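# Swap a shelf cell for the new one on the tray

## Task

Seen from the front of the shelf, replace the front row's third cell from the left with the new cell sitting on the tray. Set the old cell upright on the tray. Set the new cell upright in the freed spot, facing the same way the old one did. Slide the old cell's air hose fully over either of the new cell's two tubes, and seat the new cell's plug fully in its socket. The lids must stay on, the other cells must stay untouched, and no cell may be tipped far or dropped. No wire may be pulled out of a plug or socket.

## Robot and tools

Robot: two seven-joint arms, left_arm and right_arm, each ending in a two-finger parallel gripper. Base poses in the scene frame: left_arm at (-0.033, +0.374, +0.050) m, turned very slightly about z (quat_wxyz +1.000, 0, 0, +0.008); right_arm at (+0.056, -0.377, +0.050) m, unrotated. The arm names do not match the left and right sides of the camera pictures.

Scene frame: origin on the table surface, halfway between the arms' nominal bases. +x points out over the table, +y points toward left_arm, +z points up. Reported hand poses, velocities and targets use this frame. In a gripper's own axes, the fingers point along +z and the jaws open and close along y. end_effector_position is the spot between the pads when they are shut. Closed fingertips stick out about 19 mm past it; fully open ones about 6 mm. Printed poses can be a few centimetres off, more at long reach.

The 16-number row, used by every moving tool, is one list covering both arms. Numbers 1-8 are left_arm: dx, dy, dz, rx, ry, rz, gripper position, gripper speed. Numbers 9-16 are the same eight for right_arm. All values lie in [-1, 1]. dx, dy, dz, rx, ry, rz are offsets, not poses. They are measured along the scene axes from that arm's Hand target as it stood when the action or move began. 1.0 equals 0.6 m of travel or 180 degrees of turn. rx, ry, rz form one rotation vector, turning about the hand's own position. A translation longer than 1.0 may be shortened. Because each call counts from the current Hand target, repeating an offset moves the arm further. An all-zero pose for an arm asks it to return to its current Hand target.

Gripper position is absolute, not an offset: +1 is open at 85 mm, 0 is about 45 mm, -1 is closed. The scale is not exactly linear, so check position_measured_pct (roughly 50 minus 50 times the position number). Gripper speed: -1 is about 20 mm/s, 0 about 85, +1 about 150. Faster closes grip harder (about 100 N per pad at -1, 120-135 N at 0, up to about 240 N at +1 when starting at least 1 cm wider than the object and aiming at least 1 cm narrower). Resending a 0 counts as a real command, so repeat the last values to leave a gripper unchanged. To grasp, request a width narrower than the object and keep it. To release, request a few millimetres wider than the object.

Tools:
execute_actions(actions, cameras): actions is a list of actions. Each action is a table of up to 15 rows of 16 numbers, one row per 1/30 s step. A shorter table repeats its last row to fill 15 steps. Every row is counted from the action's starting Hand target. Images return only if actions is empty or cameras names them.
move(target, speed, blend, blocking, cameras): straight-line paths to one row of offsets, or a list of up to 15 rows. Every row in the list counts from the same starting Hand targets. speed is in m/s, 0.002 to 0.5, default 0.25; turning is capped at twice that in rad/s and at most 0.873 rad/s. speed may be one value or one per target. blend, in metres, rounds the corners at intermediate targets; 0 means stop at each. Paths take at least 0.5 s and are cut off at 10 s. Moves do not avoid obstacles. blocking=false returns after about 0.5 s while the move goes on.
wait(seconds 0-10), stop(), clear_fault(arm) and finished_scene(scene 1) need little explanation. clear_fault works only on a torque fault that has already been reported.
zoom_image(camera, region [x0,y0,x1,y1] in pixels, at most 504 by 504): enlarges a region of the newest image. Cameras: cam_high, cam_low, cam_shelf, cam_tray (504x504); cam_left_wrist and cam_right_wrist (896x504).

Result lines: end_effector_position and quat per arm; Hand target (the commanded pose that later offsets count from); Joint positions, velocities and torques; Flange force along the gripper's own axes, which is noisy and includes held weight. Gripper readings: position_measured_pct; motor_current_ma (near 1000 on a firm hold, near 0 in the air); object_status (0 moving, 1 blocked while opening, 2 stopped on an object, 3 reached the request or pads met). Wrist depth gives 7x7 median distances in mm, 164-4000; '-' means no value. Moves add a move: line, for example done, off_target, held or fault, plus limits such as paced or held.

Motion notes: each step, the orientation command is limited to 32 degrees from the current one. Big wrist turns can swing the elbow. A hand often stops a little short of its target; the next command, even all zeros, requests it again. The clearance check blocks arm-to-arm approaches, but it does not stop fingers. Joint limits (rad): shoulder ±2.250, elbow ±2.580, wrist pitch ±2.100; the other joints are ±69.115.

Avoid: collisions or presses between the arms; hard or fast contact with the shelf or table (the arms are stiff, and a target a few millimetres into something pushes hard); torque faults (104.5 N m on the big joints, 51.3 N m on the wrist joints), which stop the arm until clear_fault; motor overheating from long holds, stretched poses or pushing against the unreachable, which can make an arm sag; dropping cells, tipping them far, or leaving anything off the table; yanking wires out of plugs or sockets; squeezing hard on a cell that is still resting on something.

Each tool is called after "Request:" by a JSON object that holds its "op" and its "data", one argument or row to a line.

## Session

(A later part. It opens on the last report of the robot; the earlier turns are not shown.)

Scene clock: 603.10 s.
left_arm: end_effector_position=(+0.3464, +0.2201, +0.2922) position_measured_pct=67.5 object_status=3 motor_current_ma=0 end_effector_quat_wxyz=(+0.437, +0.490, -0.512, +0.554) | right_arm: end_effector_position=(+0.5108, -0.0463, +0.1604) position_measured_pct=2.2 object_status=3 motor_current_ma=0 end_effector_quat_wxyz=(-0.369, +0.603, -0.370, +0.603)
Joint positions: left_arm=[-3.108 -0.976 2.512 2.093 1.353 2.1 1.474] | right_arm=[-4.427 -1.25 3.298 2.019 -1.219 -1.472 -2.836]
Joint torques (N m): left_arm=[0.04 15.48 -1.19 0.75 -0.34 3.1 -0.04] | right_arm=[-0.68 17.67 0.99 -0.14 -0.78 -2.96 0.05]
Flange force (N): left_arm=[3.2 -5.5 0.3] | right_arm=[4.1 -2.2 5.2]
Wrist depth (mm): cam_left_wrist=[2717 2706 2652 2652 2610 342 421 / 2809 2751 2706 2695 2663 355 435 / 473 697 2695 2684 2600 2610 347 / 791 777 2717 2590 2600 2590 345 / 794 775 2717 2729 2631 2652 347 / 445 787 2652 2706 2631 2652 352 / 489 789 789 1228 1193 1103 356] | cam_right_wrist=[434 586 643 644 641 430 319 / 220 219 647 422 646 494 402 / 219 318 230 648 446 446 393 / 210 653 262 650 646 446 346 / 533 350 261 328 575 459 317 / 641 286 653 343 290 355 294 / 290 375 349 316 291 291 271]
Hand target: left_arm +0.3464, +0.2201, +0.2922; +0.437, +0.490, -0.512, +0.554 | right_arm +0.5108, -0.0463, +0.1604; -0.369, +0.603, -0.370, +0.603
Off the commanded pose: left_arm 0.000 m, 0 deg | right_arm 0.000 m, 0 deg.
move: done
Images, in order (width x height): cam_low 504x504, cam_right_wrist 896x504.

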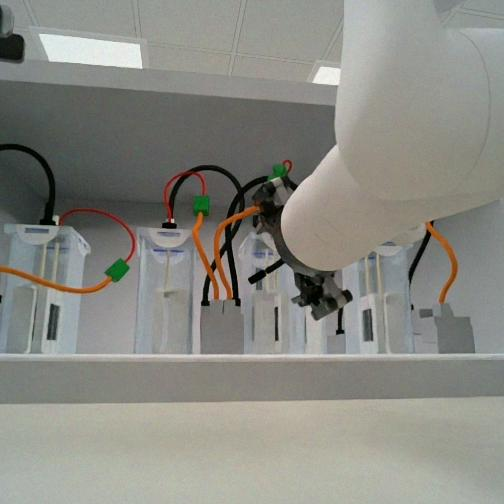

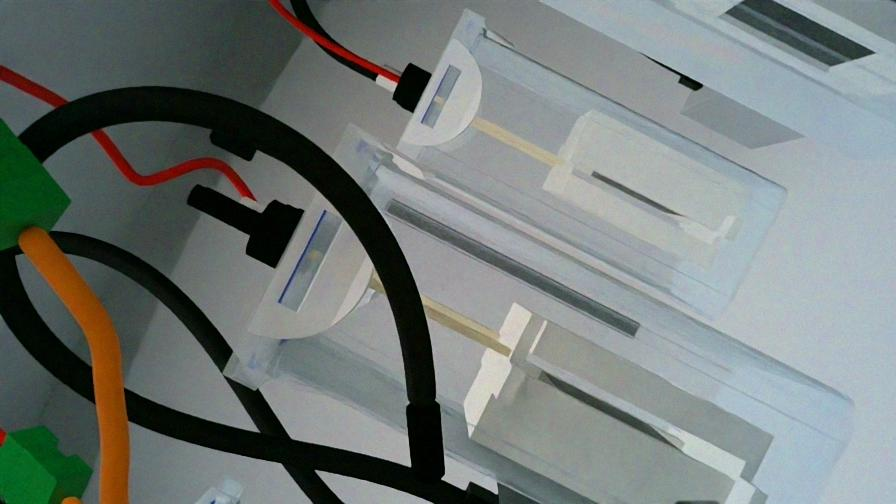

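Request:
{"op": "move", "data": {
  "target": [
    [0,0,0,0,0,0,-0.35,-1,0,0.0047,0.0092,0,0,0,-0.3,-1],
    [0,0,0,0,0,0,-0.35,-1,0.14,0.0047,0.0092,0,0,0,-0.3,-1]
  ],
  "cameras": ["cam_right_wrist","cam_shelf"],
  "speed": 0.05
}}

Scene clock: 607.97 s.
left_arm: end_effector_position=(+0.3464, +0.2201, +0.2922) position_measured_pct=67.5 object_status=3 motor_current_ma=0 end_effector_quat_wxyz=(+0.437, +0.490, -0.512, +0.554) | right_arm: end_effector_position=(+0.5948, -0.0435, +0.1659) position_measured_pct=64.9 object_status=0 motor_current_ma=0 end_effector_quat_wxyz=(-0.369, +0.603, -0.370, +0.603)
Joint positions: left_arm=[-3.108 -0.976 2.512 2.093 1.353 2.1 1.474] | right_arm=[-4.29 -1.244 3.38 1.889 -1.063 -1.364 -2.764]
Joint torques (N m): left_arm=[0.08 15.47 -1.16 0.78 -0.36 3.09 -0.06] | right_arm=[-0.72 19.17 1.59 -1.9 -0.58 -3 0.06]
Flange force (N): left_arm=[3.2 -5.8 0.3] | right_arm=[5.3 -1.8 3.5]
Wrist depth (mm): cam_left_wrist=[2717 2674 2706 2684 364 369 395 / 2798 2740 2674 2621 372 465 463 / 472 693 2740 2706 382 364 561 / 787 778 2652 2642 2652 359 696 / 797 777 2663 2695 2610 358 686 / 442 783 2674 2763 383 360 684 / 490 788 781 1235 1051 363 686] | cam_right_wrist=[406 561 562 361 560 558 346 / - 453 180 336 562 363 388 / 456 205 - 566 562 364 362 / 457 181 177 - 567 462 354 / 554 177 178 265 493 473 327 / 575 179 252 570 209 359 302 / 203 270 576 572 206 207 200]
Hand target: left_arm +0.3464, +0.2201, +0.2922; +0.437, +0.490, -0.512, +0.554 | right_arm +0.5948, -0.0435, +0.1659; -0.369, +0.603, -0.370, +0.603
Off the commanded pose: left_arm 0.000 m, 0 deg | right_arm 0.000 m, 0 deg.
move: done
Images, in order (width x height): cam_shelf 504x504, cam_right_wrist 896x504.

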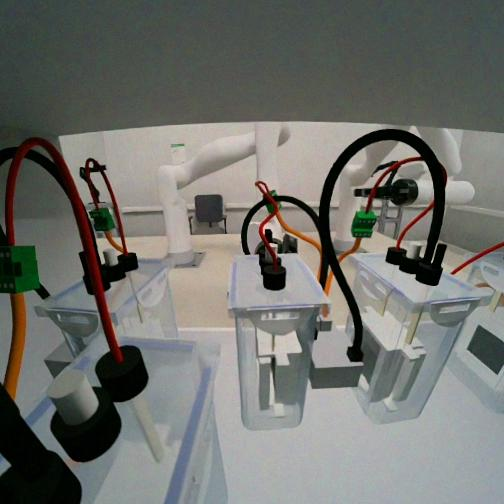

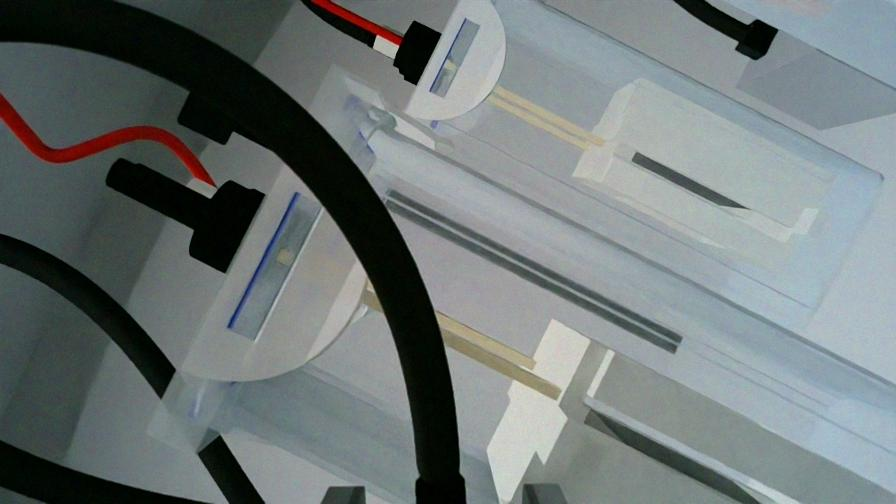

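Request:
{"op": "execute_actions", "data": {
  "actions": [],
  "cameras": ["cam_low","cam_high","cam_left_wrist"]
}}

Request:
{"op": "zoom_image", "data": {
  "camera": "cam_low",
  "region": [160, 130, 340, 330]
}}

Scene clock: 608.40 s.
left_arm: end_effector_position=(+0.3464, +0.2201, +0.2922) position_measured_pct=67.5 object_status=3 motor_current_ma=0 end_effector_quat_wxyz=(+0.437, +0.490, -0.512, +0.554) | right_arm: end_effector_position=(+0.5948, -0.0435, +0.1659) position_measured_pct=64.9 object_status=3 motor_current_ma=0 end_effector_quat_wxyz=(-0.369, +0.603, -0.370, +0.603)
Joint positions: left_arm=[-3.108 -0.976 2.512 2.093 1.353 2.1 1.474] | right_arm=[-4.29 -1.244 3.38 1.889 -1.063 -1.364 -2.764]
Joint velocities: within noise
Joint torques (N m): left_arm=[0.09 15.49 -1.18 0.74 -0.36 3.09 -0.06] | right_arm=[-0.7 19.14 1.58 -1.86 -0.58 -2.98 0.04]
Flange force (N): left_arm=[3.2 -5.6 0.3] | right_arm=[5.1 -1.9 3.6]
Wrist depth (mm): cam_left_wrist=[2740 2717 2642 2631 364 369 393 / 2717 2717 2729 2695 372 464 464 / 474 696 2717 2729 381 364 565 / 789 781 2663 2652 2631 360 699 / 796 775 2729 2695 2674 356 688 / 444 786 2684 2674 384 359 685 / 493 782 774 1244 1056 362 686] | cam_right_wrist=[404 560 562 360 560 560 347 / - 456 180 336 561 361 388 / 456 205 - 564 561 363 362 / 456 181 177 - 564 461 356 / 551 177 178 264 488 473 328 / 572 179 252 572 209 358 302 / 203 270 576 571 207 207 200]
Hand target: left_arm +0.3464, +0.2201, +0.2922; +0.437, +0.490, -0.512, +0.554 | right_arm +0.5948, -0.0435, +0.1659; -0.369, +0.603, -0.370, +0.603
Tool commands: left_gripper/position=-0.35 left_gripper/speed=-1.0 right_gripper/position=-0.3 right_gripper/speed=-1.0
Off the commanded pose: left_arm 0.000 m, 0 deg | right_arm 0.000 m, 0 deg.
Images, in order (width x height): cam_high 504x504, cam_low 504x504, cam_left_wrist 896x504.

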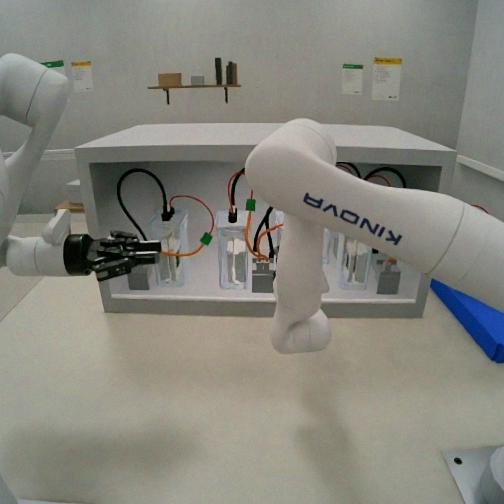

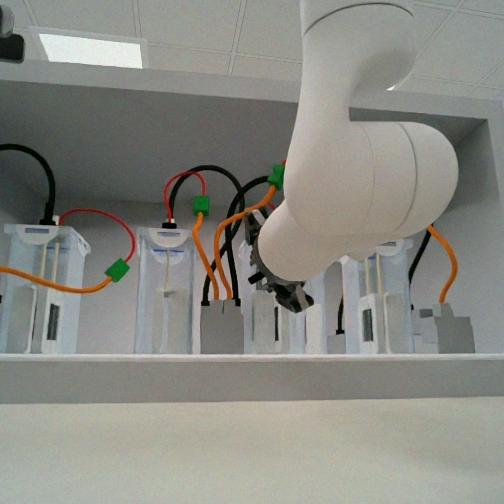

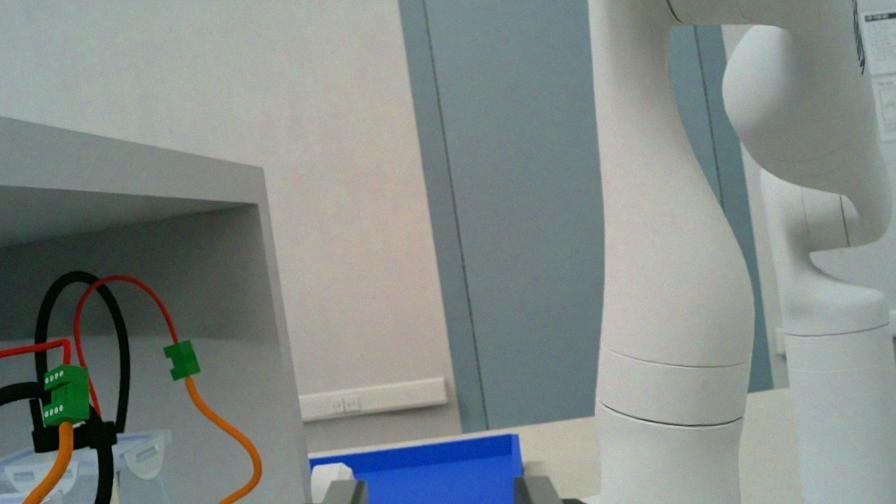

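Scaled by 2.520 from the camera's 504x504 image, which has a finer 720x720 frame.

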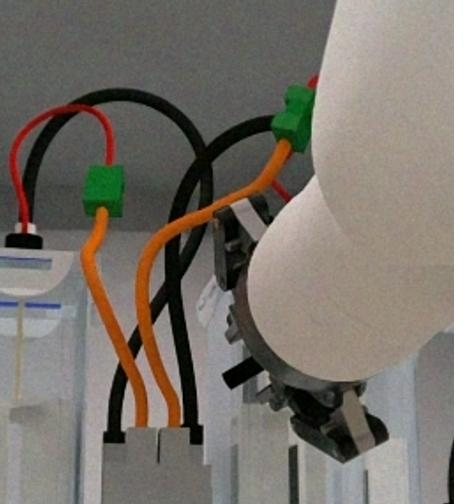

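Request:
{"op": "move", "data": {
  "target": [0,0,0,0,0,0,-0.35,-1,0.04,0,0,0,0,0,-0.3,-1],
  "cameras": ["cam_right_wrist","cam_shelf","cam_low"],
  "speed": 0.03
}}

Request:
{"op": "zoom_image", "data": {
  "camera": "cam_shelf",
  "region": [200, 160, 360, 340]
}}

Scene clock: 609.77 s.
left_arm: end_effector_position=(+0.3464, +0.2201, +0.2922) position_measured_pct=67.5 object_status=3 motor_current_ma=0 end_effector_quat_wxyz=(+0.437, +0.490, -0.512, +0.554) | right_arm: end_effector_position=(+0.6187, -0.0435, +0.1659) position_measured_pct=64.9 object_status=3 motor_current_ma=0 end_effector_quat_wxyz=(-0.369, +0.603, -0.370, +0.603)
Joint positions: left_arm=[-3.108 -0.976 2.512 2.093 1.353 2.1 1.474] | right_arm=[-4.252 -1.249 3.399 1.843 -1.026 -1.331 -2.746]
Joint torques (N m): left_arm=[0.1 15.49 -1.16 0.76 -0.38 3.09 -0.07] | right_arm=[1.37 19.55 2.93 -2.94 -0.57 -2.75 0.05]
Flange force (N): left_arm=[3.2 -5.8 0.3] | right_arm=[5.2 -2.7 -2.5]
Wrist depth (mm): cam_left_wrist=[2821 2740 2652 2663 371 354 415 / 2809 2774 2774 2652 375 483 458 / 473 694 2740 2652 370 389 565 / 791 779 2751 2684 368 366 696 / 799 777 2695 2631 373 359 691 / 449 782 2674 2663 373 364 684 / 601 787 1188 1230 371 375 687] | cam_right_wrist=[- - 539 311 539 534 346 / 424 529 - 312 398 338 384 / 215 186 - - 538 339 339 / 499 - - - 540 474 339 / 492 - - 246 467 468 327 / 552 - - 547 191 181 301 / - 243 549 550 188 181 255]
Hand target: left_arm +0.3464, +0.2201, +0.2922; +0.437, +0.490, -0.512, +0.554 | right_arm +0.6188, -0.0435, +0.1659; -0.369, +0.603, -0.370, +0.603
Off the commanded pose: left_arm 0.000 m, 0 deg | right_arm 0.000 m, 0 deg.
move: done
Images, in order (width x height): cam_low 504x504, cam_shelf 504x504, cam_right_wrist 896x504.

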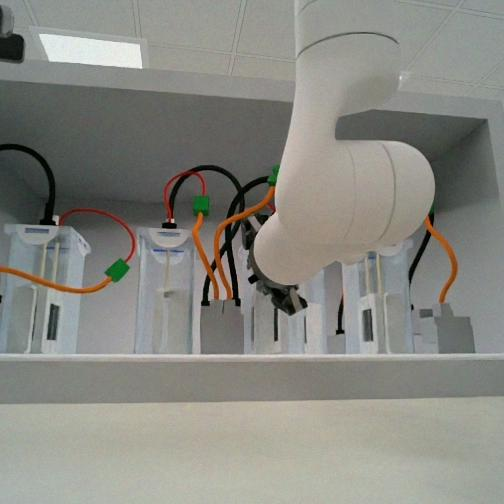

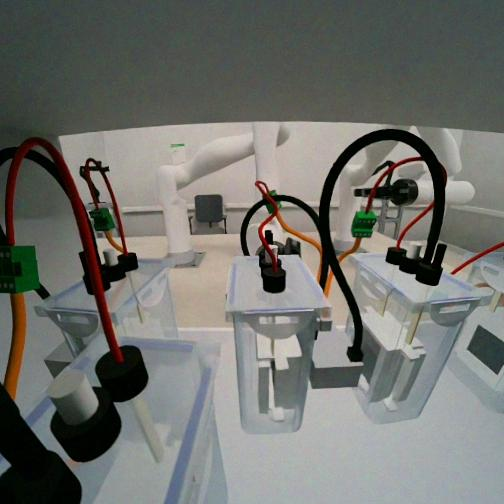

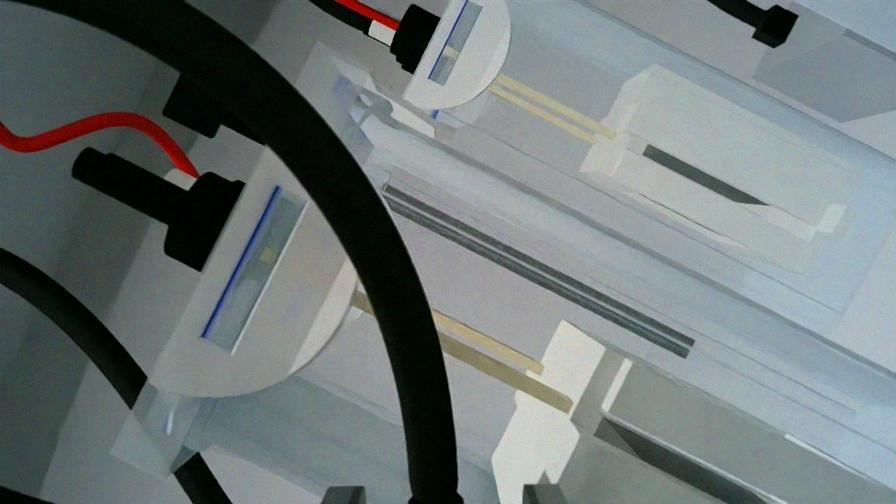

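Scaled by 2.800 from the camera's 504x504 image, which has a finer 720x720 frame.

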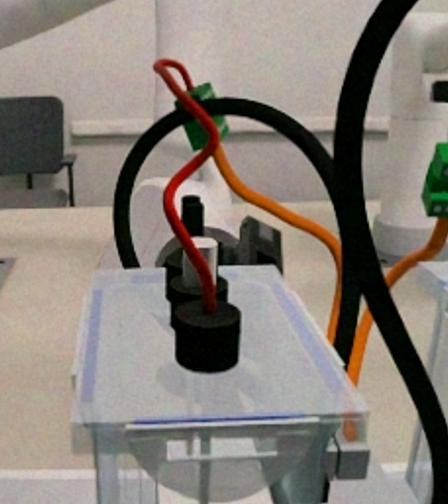

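Request:
{"op": "move", "data": {
  "target": [
    [0,0,0,0,0,0,-0.35,-1,-0.008,0,0,0,0,0,-0.3,-1],
    [0,0,0,0,0,0,-0.35,-1,-0.008,0,0,0,0,0,-0.9,-1]
  ],
  "cameras": ["cam_right_wrist","cam_shelf"],
  "speed": 0.02
}}

Scene clock: 613.00 s.
left_arm: end_effector_position=(+0.3464, +0.2201, +0.2922) position_measured_pct=67.5 object_status=3 motor_current_ma=0 end_effector_quat_wxyz=(+0.437, +0.490, -0.512, +0.554) | right_arm: end_effector_position=(+0.6140, -0.0435, +0.1659) position_measured_pct=91.3 object_status=0 motor_current_ma=1000 end_effector_quat_wxyz=(-0.369, +0.603, -0.370, +0.603)
Joint positions: left_arm=[-3.108 -0.976 2.512 2.093 1.353 2.1 1.474] | right_arm=[-4.26 -1.248 3.396 1.852 -1.034 -1.338 -2.75]
Joint torques (N m): left_arm=[0.07 15.47 -1.19 0.77 -0.37 3.07 -0.07] | right_arm=[-0.67 19.57 1.76 -2.31 -0.52 -3.01 0.05]
Flange force (N): left_arm=[3.2 -5.8 0.3] | right_arm=[5.3 -1.7 3.0]
Wrist depth (mm): cam_left_wrist=[2786 2717 2706 2652 368 356 403 / 2786 2809 2674 2684 373 485 464 / 475 691 2684 2706 370 374 563 / 787 780 2717 2631 367 363 696 / 799 783 2729 2706 367 360 685 / 445 785 2663 2631 377 361 686 / 499 784 775 1239 372 368 684] | cam_right_wrist=[- - 394 316 541 541 347 / 423 433 543 317 410 344 388 / 439 191 - - 543 344 345 / 485 - - - 543 505 339 / 249 - - 547 473 468 327 / 557 165 - 555 195 253 301 / - 555 554 552 193 186 254]
Hand target: left_arm +0.3464, +0.2201, +0.2922; +0.437, +0.490, -0.512, +0.554 | right_arm +0.6140, -0.0435, +0.1659; -0.369, +0.603, -0.370, +0.603
Off the commanded pose: left_arm 0.000 m, 0 deg | right_arm 0.000 m, 0 deg.
move: done
Images, in order (width x height): cam_shelf 504x504, cam_right_wrist 896x504.

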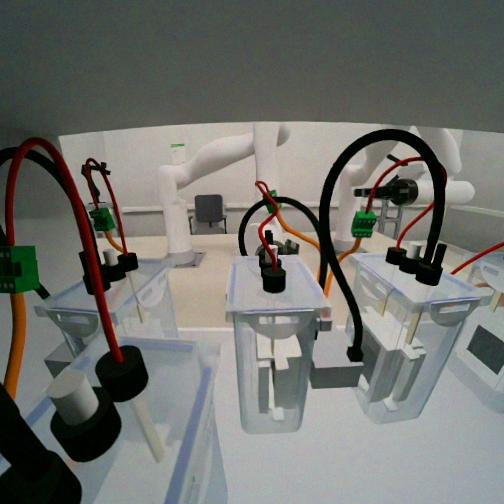

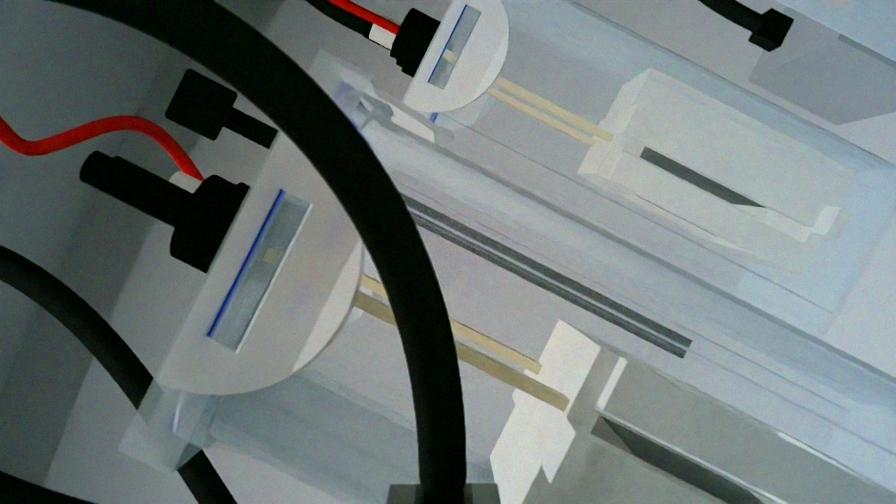

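Request:
{"op": "move", "data": {
  "target": [
    [0,0,0,0,0,0,-0.35,-1,-0.06,0,0,0,0,0,-0.9,-1]
  ],
  "cameras": ["cam_right_wrist","cam_shelf","cam_low"],
  "speed": 0.04
}}

Scene clock: 614.43 s.
left_arm: end_effector_position=(+0.3464, +0.2201, +0.2922) position_measured_pct=67.5 object_status=3 motor_current_ma=0 end_effector_quat_wxyz=(+0.437, +0.490, -0.512, +0.554) | right_arm: end_effector_position=(+0.5780, -0.0435, +0.1659) position_measured_pct=91.3 object_status=2 motor_current_ma=1000 end_effector_quat_wxyz=(-0.369, +0.603, -0.370, +0.603)
Joint positions: left_arm=[-3.108 -0.976 2.512 2.093 1.353 2.1 1.474] | right_arm=[-4.317 -1.241 3.366 1.919 -1.091 -1.386 -2.777]
Joint torques (N m): left_arm=[0.07 15.47 -1.14 0.76 -0.36 3.08 -0.06] | right_arm=[-0.75 18.88 1.46 -1.54 -0.6 -2.98 0.04]
Flange force (N): left_arm=[3.3 -5.7 0.3] | right_arm=[5.0 -1.8 4.0]
Wrist depth (mm): cam_left_wrist=[2740 2751 2684 2729 2663 362 398 / 2798 2740 2695 2580 2652 370 462 / 476 694 2763 2652 2631 360 567 / 789 780 2684 2652 2663 355 696 / 794 780 2729 2684 2621 356 678 / 446 782 2729 2674 2717 357 681 / 599 785 777 1232 1174 362 678] | cam_right_wrist=[- - 580 378 578 435 358 / 423 563 581 353 576 439 385 / 482 229 - - 579 381 379 / 285 227 199 - 582 463 360 / 587 282 199 294 507 473 328 / 590 201 270 584 228 221 302 / 594 282 590 591 228 228 252]
Hand target: left_arm +0.3464, +0.2201, +0.2922; +0.437, +0.490, -0.512, +0.554 | right_arm +0.5780, -0.0435, +0.1659; -0.369, +0.603, -0.370, +0.603
Off the commanded pose: left_arm 0.000 m, 0 deg | right_arm 0.000 m, 0 deg.
move: done
Images, in order (width x height): cam_low 504x504, cam_shelf 504x504, cam_right_wrist 896x504.

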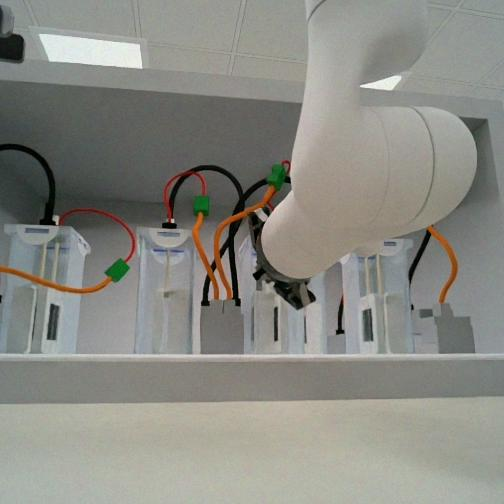

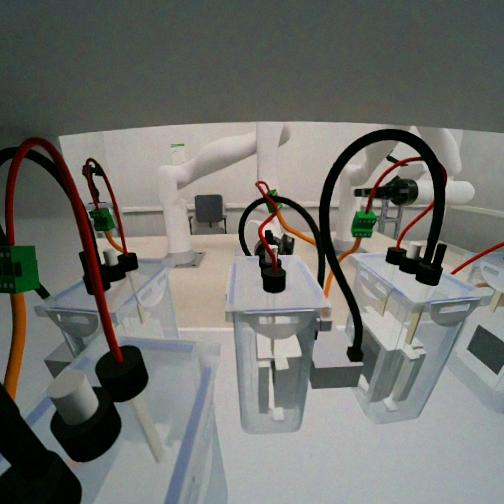

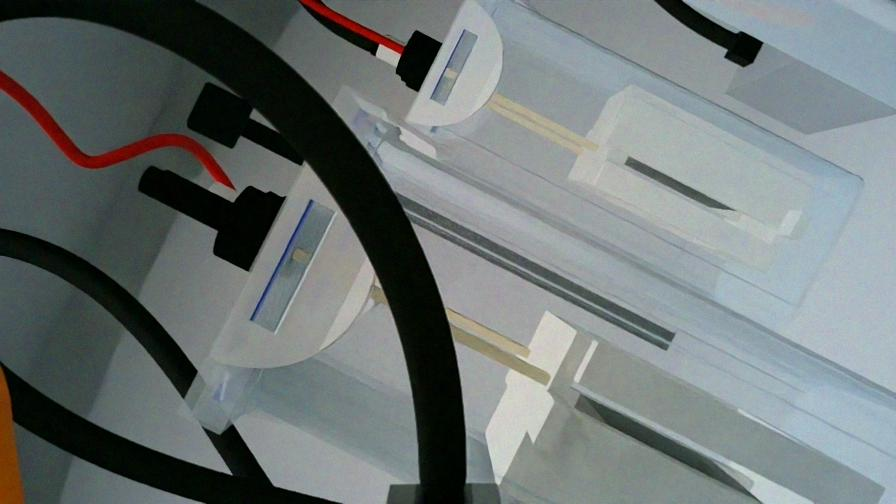

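Request:
{"op": "move", "data": {
  "target": [
    [0,0,0,0,0,0,-0.35,-1,0,-0.05,0.06,-0.35,0,0,-0.9,-1]
  ],
  "cameras": ["cam_right_wrist","cam_shelf","cam_low"],
  "speed": 0.05
}}

Scene clock: 625.27 s.
left_arm: end_effector_position=(+0.3464, +0.2201, +0.2922) position_measured_pct=67.5 object_status=3 motor_current_ma=0 end_effector_quat_wxyz=(+0.437, +0.490, -0.512, +0.554) | right_arm: end_effector_position=(+0.5780, -0.0707, +0.1986) position_measured_pct=91.3 object_status=2 motor_current_ma=1000 end_effector_quat_wxyz=(-0.036, +0.706, -0.036, +0.706)
Joint positions: left_arm=[-3.108 -0.976 2.512 2.093 1.353 2.1 1.474] | right_arm=[-4.432 -1.213 3.575 2.026 -1.077 -1.237 -1.913]
Joint torques (N m): left_arm=[0.07 15.48 -1.2 0.76 -0.35 3.09 -0.05] | right_arm=[-0.84 17.47 2.89 -0.99 -0.9 -2.95 0.01]
Flange force (N): left_arm=[3.2 -5.6 0.3] | right_arm=[5.2 2.7 4.0]
Wrist depth (mm): cam_left_wrist=[2798 2717 2674 2663 2642 359 441 / 2846 2763 2717 2663 2631 359 474 / 474 695 2706 2684 2600 365 535 / 793 784 2674 2642 2600 368 665 / 799 778 2740 2684 2652 375 673 / 744 784 774 2652 2652 380 683 / 596 779 432 426 445 380 684] | cam_right_wrist=[- 166 556 579 580 573 568 / 595 590 585 584 578 576 359 / 590 591 585 583 580 575 435 / - - 284 584 413 575 571 / 594 316 282 226 232 352 270 / 258 281 201 199 199 577 571 / 595 594 - 581 455 380 572]
Hand target: left_arm +0.3464, +0.2201, +0.2922; +0.437, +0.490, -0.512, +0.554 | right_arm +0.5780, -0.0707, +0.1986; -0.036, +0.706, -0.036, +0.706 (not the last commanded pose)
Off the commanded pose: left_arm 0.000 m, 0 deg | right_arm 0.004 m, 6 deg.
move: off_target (right_arm; path cut at 10 s)
Images, in order (width x height): cam_low 504x504, cam_shelf 504x504, cam_right_wrist 896x504.

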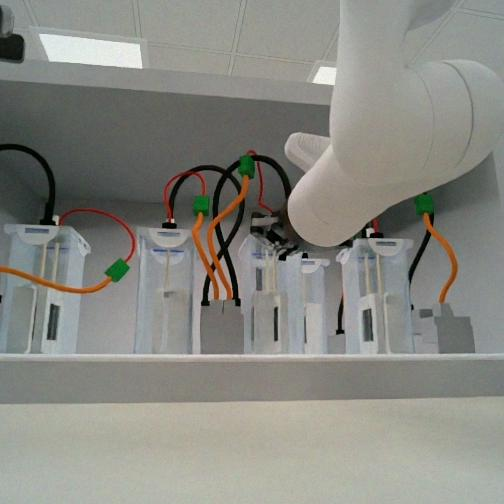

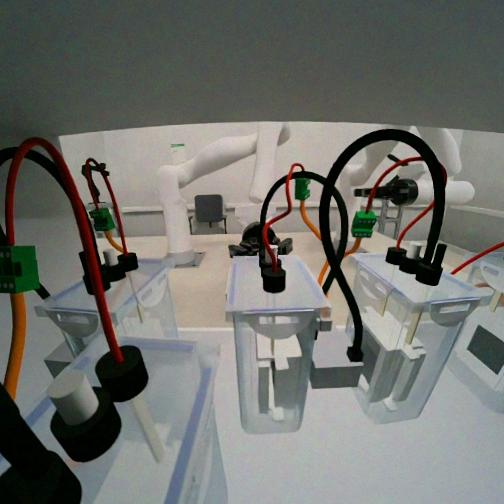

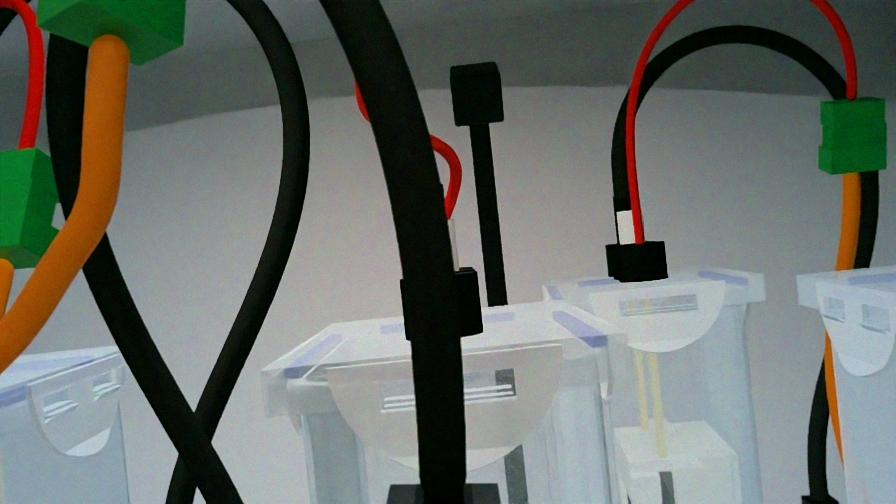

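Request:
{"op": "move", "data": {
  "target": [
    [0,0,0,0,0,0,-0.35,-1,0,0.02,0.0,-0.0325,0,0,-0.9,-1],
    [0,0,0,0,0,0,-0.35,-1,0,0.02,0.08,-0.0325,0,0,-0.9,-1]
  ],
  "cameras": ["cam_right_wrist","cam_shelf","cam_low"],
  "speed": 0.04
}}

Scene clock: 628.70 s.
left_arm: end_effector_position=(+0.3464, +0.2201, +0.2922) position_measured_pct=67.5 object_status=3 motor_current_ma=0 end_effector_quat_wxyz=(+0.437, +0.490, -0.512, +0.554) | right_arm: end_effector_position=(+0.5780, -0.0587, +0.2466) position_measured_pct=91.3 object_status=2 motor_current_ma=1000 end_effector_quat_wxyz=(+0.000, +0.707, +0.000, +0.707)
Joint positions: left_arm=[-3.108 -0.976 2.512 2.093 1.353 2.1 1.474] | right_arm=[-4.472 -1.095 3.623 2.039 -1.079 -1.168 -1.718]
Joint torques (N m): left_arm=[0.1 15.46 -1.17 0.77 -0.36 3.07 -0.05] | right_arm=[-0.93 17.3 2.98 -2.22 -0.64 -3.11 -0.01]
Flange force (N): left_arm=[3.2 -5.7 0.2] | right_arm=[4.6 3.7 3.4]
Wrist depth (mm): cam_left_wrist=[2751 2858 2717 2684 2652 364 464 / 2763 2809 2717 2663 2674 368 492 / 474 696 2717 2695 2610 367 573 / 791 782 2706 2674 2621 373 689 / 796 778 772 2631 2621 372 679 / 793 789 407 405 417 370 686 / 440 409 396 393 393 368 684] | cam_right_wrist=[387 357 387 424 425 390 390 / 189 190 586 580 581 576 571 / 180 186 587 585 579 579 573 / 280 - 584 584 577 578 573 / 223 589 585 582 582 576 575 / 218 593 588 587 429 380 576 / 213 250 284 279 260 353 350]
Hand target: left_arm +0.3464, +0.2201, +0.2922; +0.437, +0.490, -0.512, +0.554 | right_arm +0.5780, -0.0587, +0.2466; +0.000, +0.707, +0.000, +0.707
Off the commanded pose: left_arm 0.000 m, 0 deg | right_arm 0.000 m, 0 deg.
move: done
Images, in order (width x height): cam_low 504x504, cam_shelf 504x504, cam_right_wrist 896x504.

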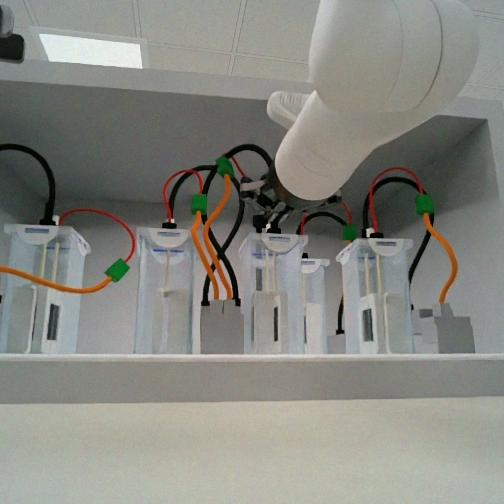

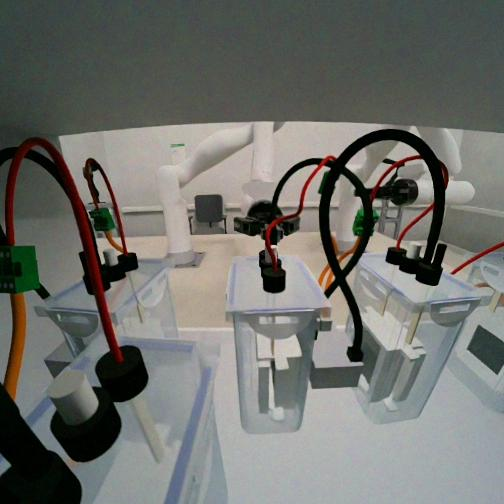

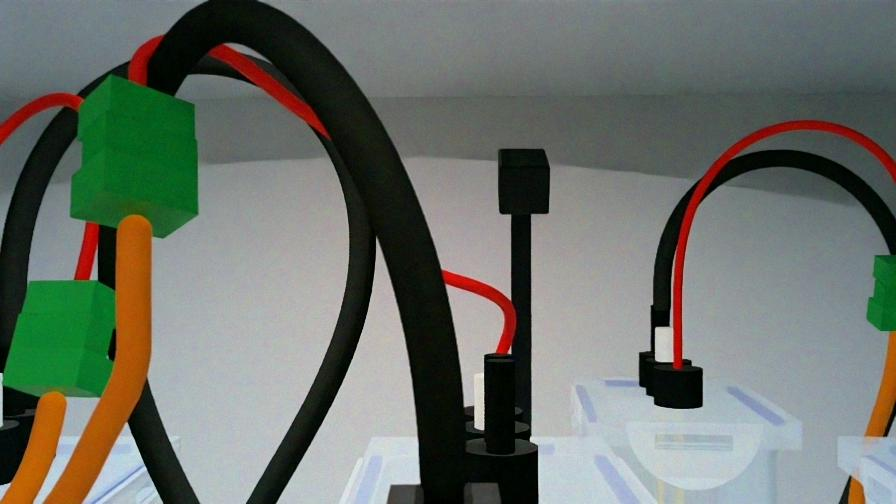

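Request:
{"op": "move", "data": {
  "target": [
    [0.2,-0.035,0.015,0,0,0.136,-0.35,-1,0,0,0,0,0,0,-0.9,-1]
  ],
  "cameras": ["cam_left_wrist","cam_high"],
  "speed": 0.1
}}

Scene clock: 632.93 s.
left_arm: end_effector_position=(+0.4664, +0.1991, +0.3012) position_measured_pct=67.5 object_status=3 motor_current_ma=0 end_effector_quat_wxyz=(+0.310, +0.588, -0.396, +0.634) | right_arm: end_effector_position=(+0.5780, -0.0587, +0.2466) position_measured_pct=91.3 object_status=2 motor_current_ma=1000 end_effector_quat_wxyz=(+0.000, +0.707, +0.000, +0.707)
Joint positions: left_arm=[-2.994 -0.917 2.577 2.18 1.935 1.942 1.693] | right_arm=[-4.472 -1.095 3.623 2.039 -1.079 -1.168 -1.718]
Joint torques (N m): left_arm=[0.06 16.11 -1.08 -0.43 0.24 2.98 -0.05] | right_arm=[-0.89 17.27 2.92 -2.23 -0.65 -3.06 -0.02]
Flange force (N): left_arm=[3.9 -4.6 3.2] | right_arm=[4.7 3.8 3.3]
Wrist depth (mm): cam_left_wrist=[224 256 330 2908 2751 2540 2286 / 232 269 317 393 557 2483 2360 / 366 475 587 786 742 2465 2394 / 680 816 884 806 748 718 2360 / 658 765 387 809 753 712 319 / 650 758 703 632 627 371 327 / 638 649 476 460 370 342 320] | cam_right_wrist=[386 357 387 424 424 388 388 / 189 191 586 581 581 573 571 / 180 185 587 584 580 577 574 / 281 - 586 585 581 578 575 / 223 590 589 584 581 580 573 / 218 587 591 586 427 381 573 / 214 250 284 279 260 355 351]
Hand target: left_arm +0.4664, +0.1991, +0.3012; +0.310, +0.588, -0.396, +0.634 | right_arm +0.5780, -0.0587, +0.2466; +0.000, +0.707, +0.000, +0.707
Off the commanded pose: left_arm 0.000 m, 0 deg | right_arm 0.000 m, 0 deg.
move: done
Images, in order (width x height): cam_high 504x504, cam_left_wrist 896x504.

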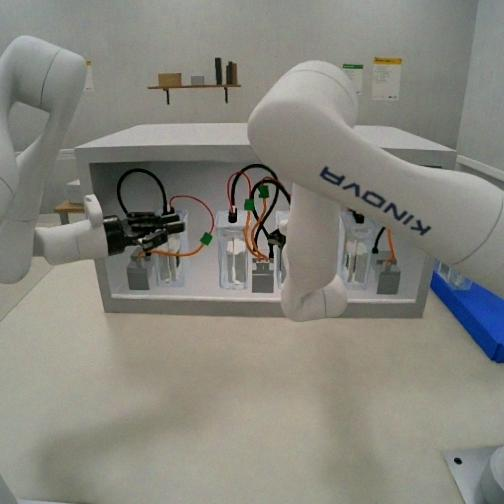

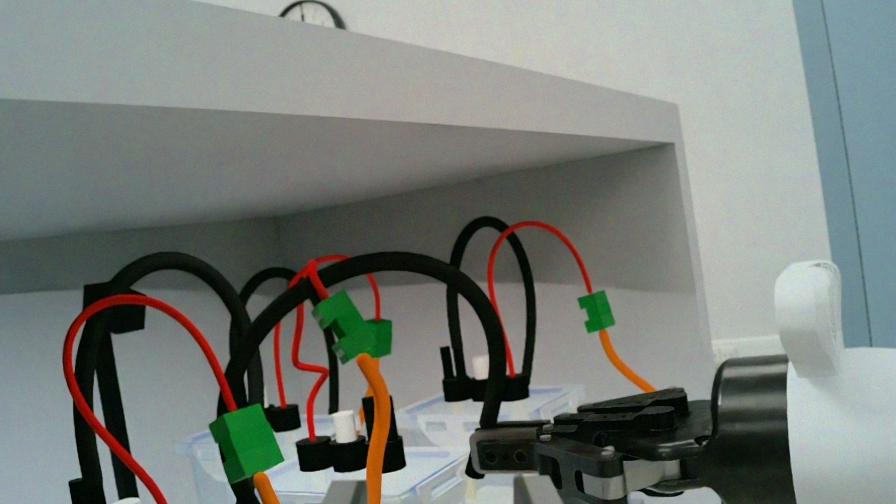

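Request:
{"op": "move", "data": {
  "target": [
    [0,0,0,0,0,0,-0.35,-1,0,-0.02,0.095,0,0,0,-0.9,-1],
    [0,0,0,0,0,0,-0.35,-1,0.08,-0.025,0.095,0,0,0,-0.9,-1]
  ],
  "cameras": ["cam_left_wrist","cam_right_wrist","cam_shelf"],
  "speed": 0.04
}}

Scene clock: 636.40 s.
left_arm: end_effector_position=(+0.4664, +0.1991, +0.3012) position_measured_pct=67.5 object_status=3 motor_current_ma=0 end_effector_quat_wxyz=(+0.310, +0.588, -0.396, +0.634) | right_arm: end_effector_position=(+0.6259, -0.0737, +0.3036) position_measured_pct=91.3 object_status=2 motor_current_ma=1000 end_effector_quat_wxyz=(+0.000, +0.707, +0.000, +0.707)
Joint positions: left_arm=[-2.994 -0.917 2.577 2.18 1.935 1.942 1.693] | right_arm=[-4.386 -0.967 3.694 2.01 -0.944 -1.073 -1.648]
Joint torques (N m): left_arm=[0.09 16.14 -1.08 -0.42 0.24 2.97 -0.06] | right_arm=[-1.01 17.34 2.81 -4.3 -0.41 -3.1 0.01]
Flange force (N): left_arm=[3.8 -4.7 3.1] | right_arm=[4.4 4.6 1.6]
Wrist depth (mm): cam_left_wrist=[224 256 330 2908 2751 2540 2310 / 233 269 316 394 555 2521 2343 / 366 473 588 777 751 375 2394 / 680 817 882 728 750 365 341 / 656 759 688 445 381 353 331 / 649 757 637 639 621 376 1098 / 646 409 469 488 748 733 955] | cam_right_wrist=[186 187 187 187 187 187 187 / 316 270 317 318 318 272 320 / 543 540 537 536 530 530 525 / - - 539 538 533 529 526 / 544 544 539 536 532 531 525 / 547 545 537 535 533 530 525 / 548 544 238 536 532 532 528]
Hand target: left_arm +0.4664, +0.1991, +0.3012; +0.310, +0.588, -0.396, +0.634 | right_arm +0.6260, -0.0737, +0.3036; +0.000, +0.707, +0.000, +0.707
Off the commanded pose: left_arm 0.000 m, 0 deg | right_arm 0.000 m, 0 deg.
move: done
Images, in order (width x height): cam_shelf 504x504, cam_left_wrist 896x504, cam_right_wrist 896x504.

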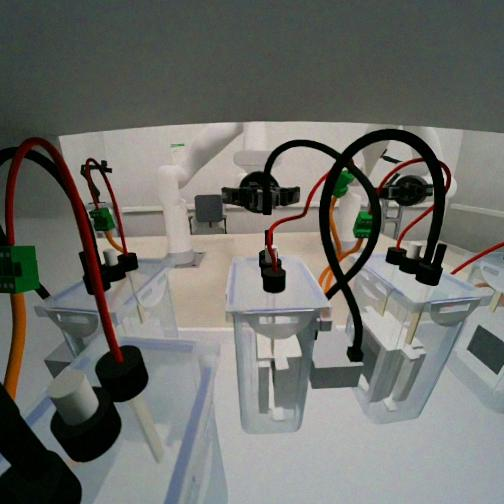

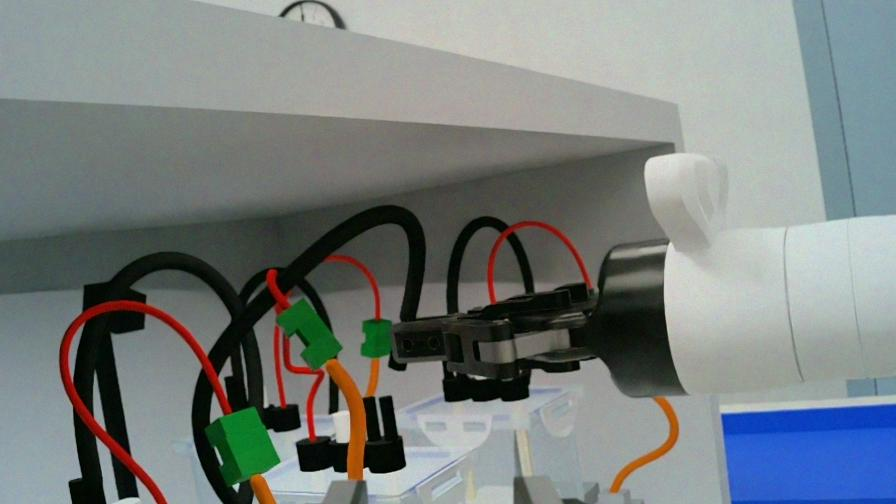

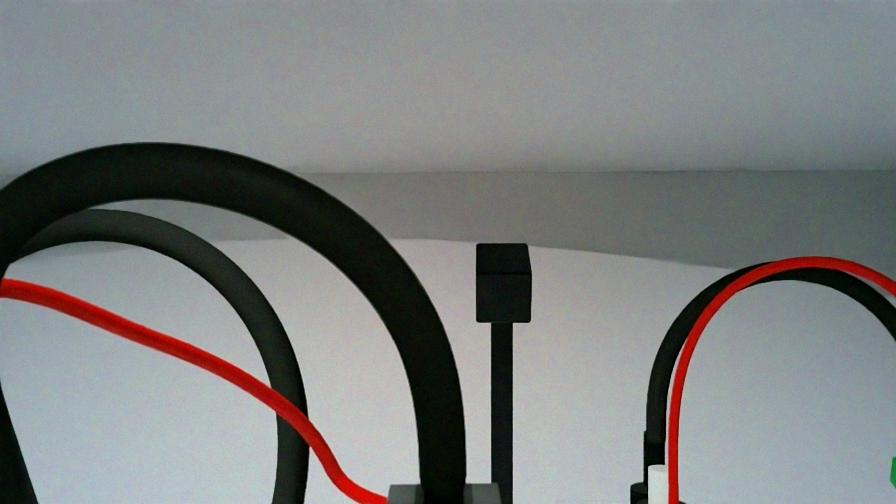

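Request:
{"op": "zoom_image", "data": {
  "camera": "cam_left_wrist",
  "region": [330, 290, 470, 490]
}}

Request:
{"op": "zoom_image", "data": {
  "camera": "cam_shelf",
  "region": [210, 150, 340, 330]
}}

Scaled by 2.520 from the camera's 896x504 image, which has a finer 1280x720 frame.

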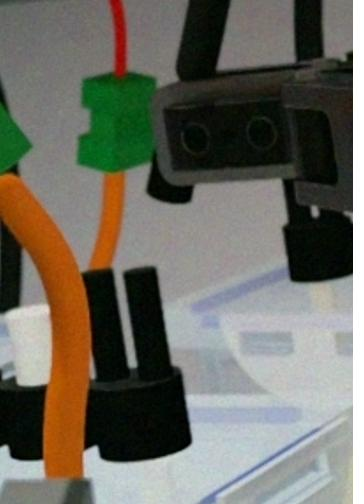

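Scaled by 2.800 from the camera's 504x504 image, which has a finer 720x720 frame.

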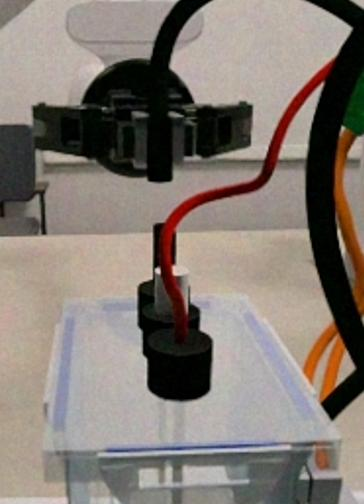

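Request:
{"op": "zoom_image", "data": {
  "camera": "cam_left_wrist",
  "region": [370, 300, 440, 390]
}}

Request:
{"op": "zoom_image", "data": {
  "camera": "cam_left_wrist",
  "region": [330, 200, 470, 400]
}}

Scaled by 5.600 from the camera's 896x504 image, which has a finer 1280x720 frame.

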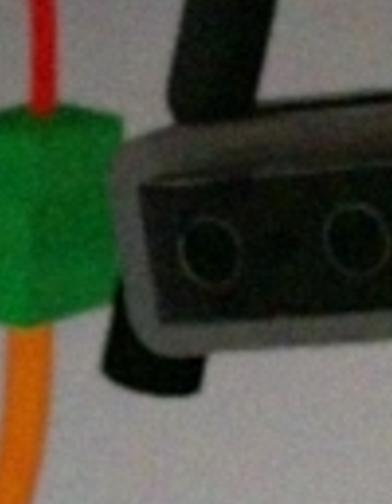

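Scaled by 2.520 from the camera's 896x504 image, which has a finer 1280x720 frame.

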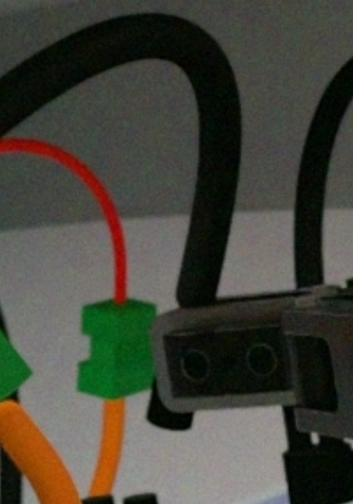

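Request:
{"op": "move", "data": {
  "target": [
    [0,0,0,0,0,0,-0.35,-1,0,0,0.01,0,0.114,0,-0.9,-1]
  ],
  "cameras": ["cam_left_wrist","cam_right_wrist","cam_shelf"],
  "speed": 0.04
}}

Request:
{"op": "zoom_image", "data": {
  "camera": "cam_left_wrist",
  "region": [330, 280, 470, 480]
}}

Request:
{"op": "zoom_image", "data": {
  "camera": "cam_shelf",
  "region": [210, 150, 340, 330]
}}

Scene clock: 643.90 s.
left_arm: end_effector_position=(+0.4664, +0.1991, +0.3012) position_measured_pct=67.5 object_status=3 motor_current_ma=0 end_effector_quat_wxyz=(+0.310, +0.588, -0.396, +0.634) | right_arm: end_effector_position=(+0.6260, -0.0737, +0.3096) position_measured_pct=91.3 object_status=2 motor_current_ma=1000 end_effector_quat_wxyz=(+0.000, +0.822, +0.000, +0.570)
Joint positions: left_arm=[-2.994 -0.917 2.577 2.18 1.935 1.942 1.693] | right_arm=[-4.376 -0.698 3.737 1.939 -1.084 -0.565 -1.251]
Joint torques (N m): left_arm=[0.08 16.12 -1.11 -0.39 0.24 2.99 -0.08] | right_arm=[-0.96 16.07 1.67 -7.52 0.26 -2.73 -0.02]
Flange force (N): left_arm=[3.9 -4.8 3.2] | right_arm=[4.1 3.3 -2.2]
Wrist depth (mm): cam_left_wrist=[224 256 330 2895 2642 2550 358 / 233 270 317 392 381 350 327 / 365 474 541 790 380 353 341 / 678 811 875 699 382 368 2394 / 659 763 687 455 733 727 2420 / 651 754 649 646 737 718 2360 / 637 394 457 488 746 733 951] | cam_right_wrist=[- - - - - - - / - - - - - - - / - 533 526 526 525 520 518 / - - - 534 539 529 532 / 563 564 559 562 426 408 547 / 593 587 238 575 364 349 561 / 607 606 601 589 329 327 430]
Hand target: left_arm +0.4664, +0.1991, +0.3012; +0.310, +0.588, -0.396, +0.634 | right_arm +0.6260, -0.0737, +0.3096; +0.000, +0.822, +0.000, +0.570
Off the commanded pose: left_arm 0.000 m, 0 deg | right_arm 0.000 m, 0 deg.
move: done
Images, in order (width x height): cam_shelf 504x504, cam_left_wrist 896x504, cam_right_wrist 896x504.

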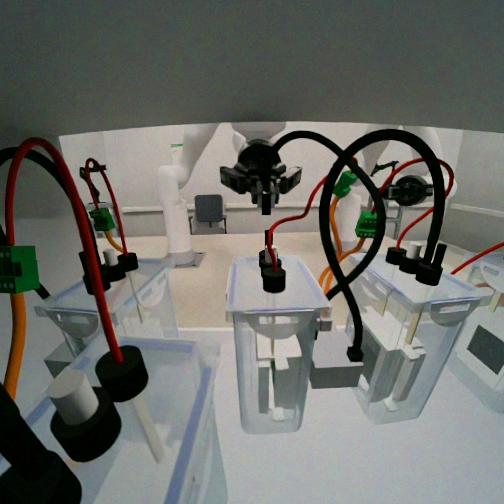

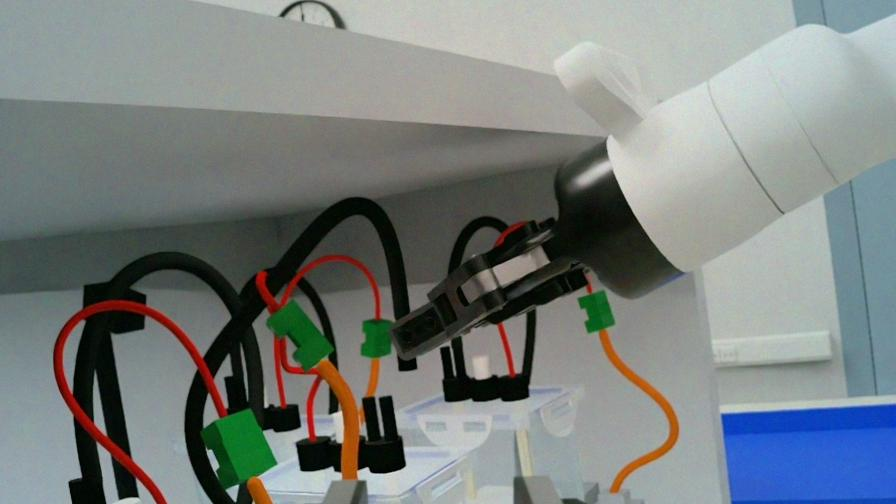

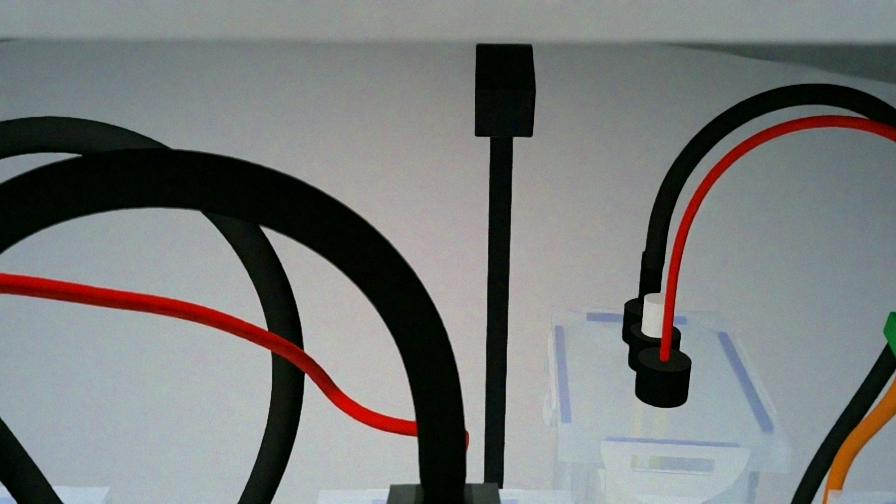

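Scaled by 2.520 from the camera's 896x504 image, which has a finer 1280x720 frame.

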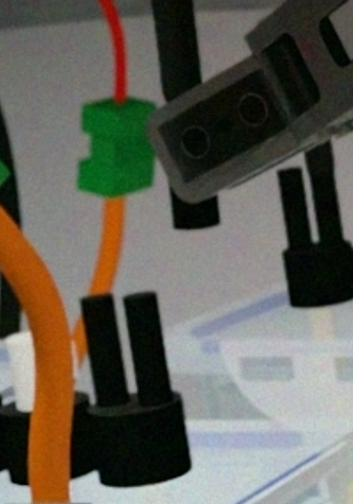

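Scaled by 2.800 from the camera's 504x504 image, which has a finer 720x720 frame.

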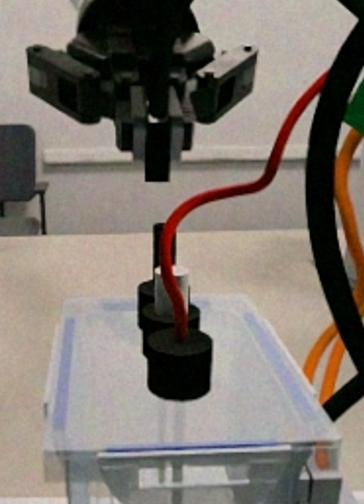

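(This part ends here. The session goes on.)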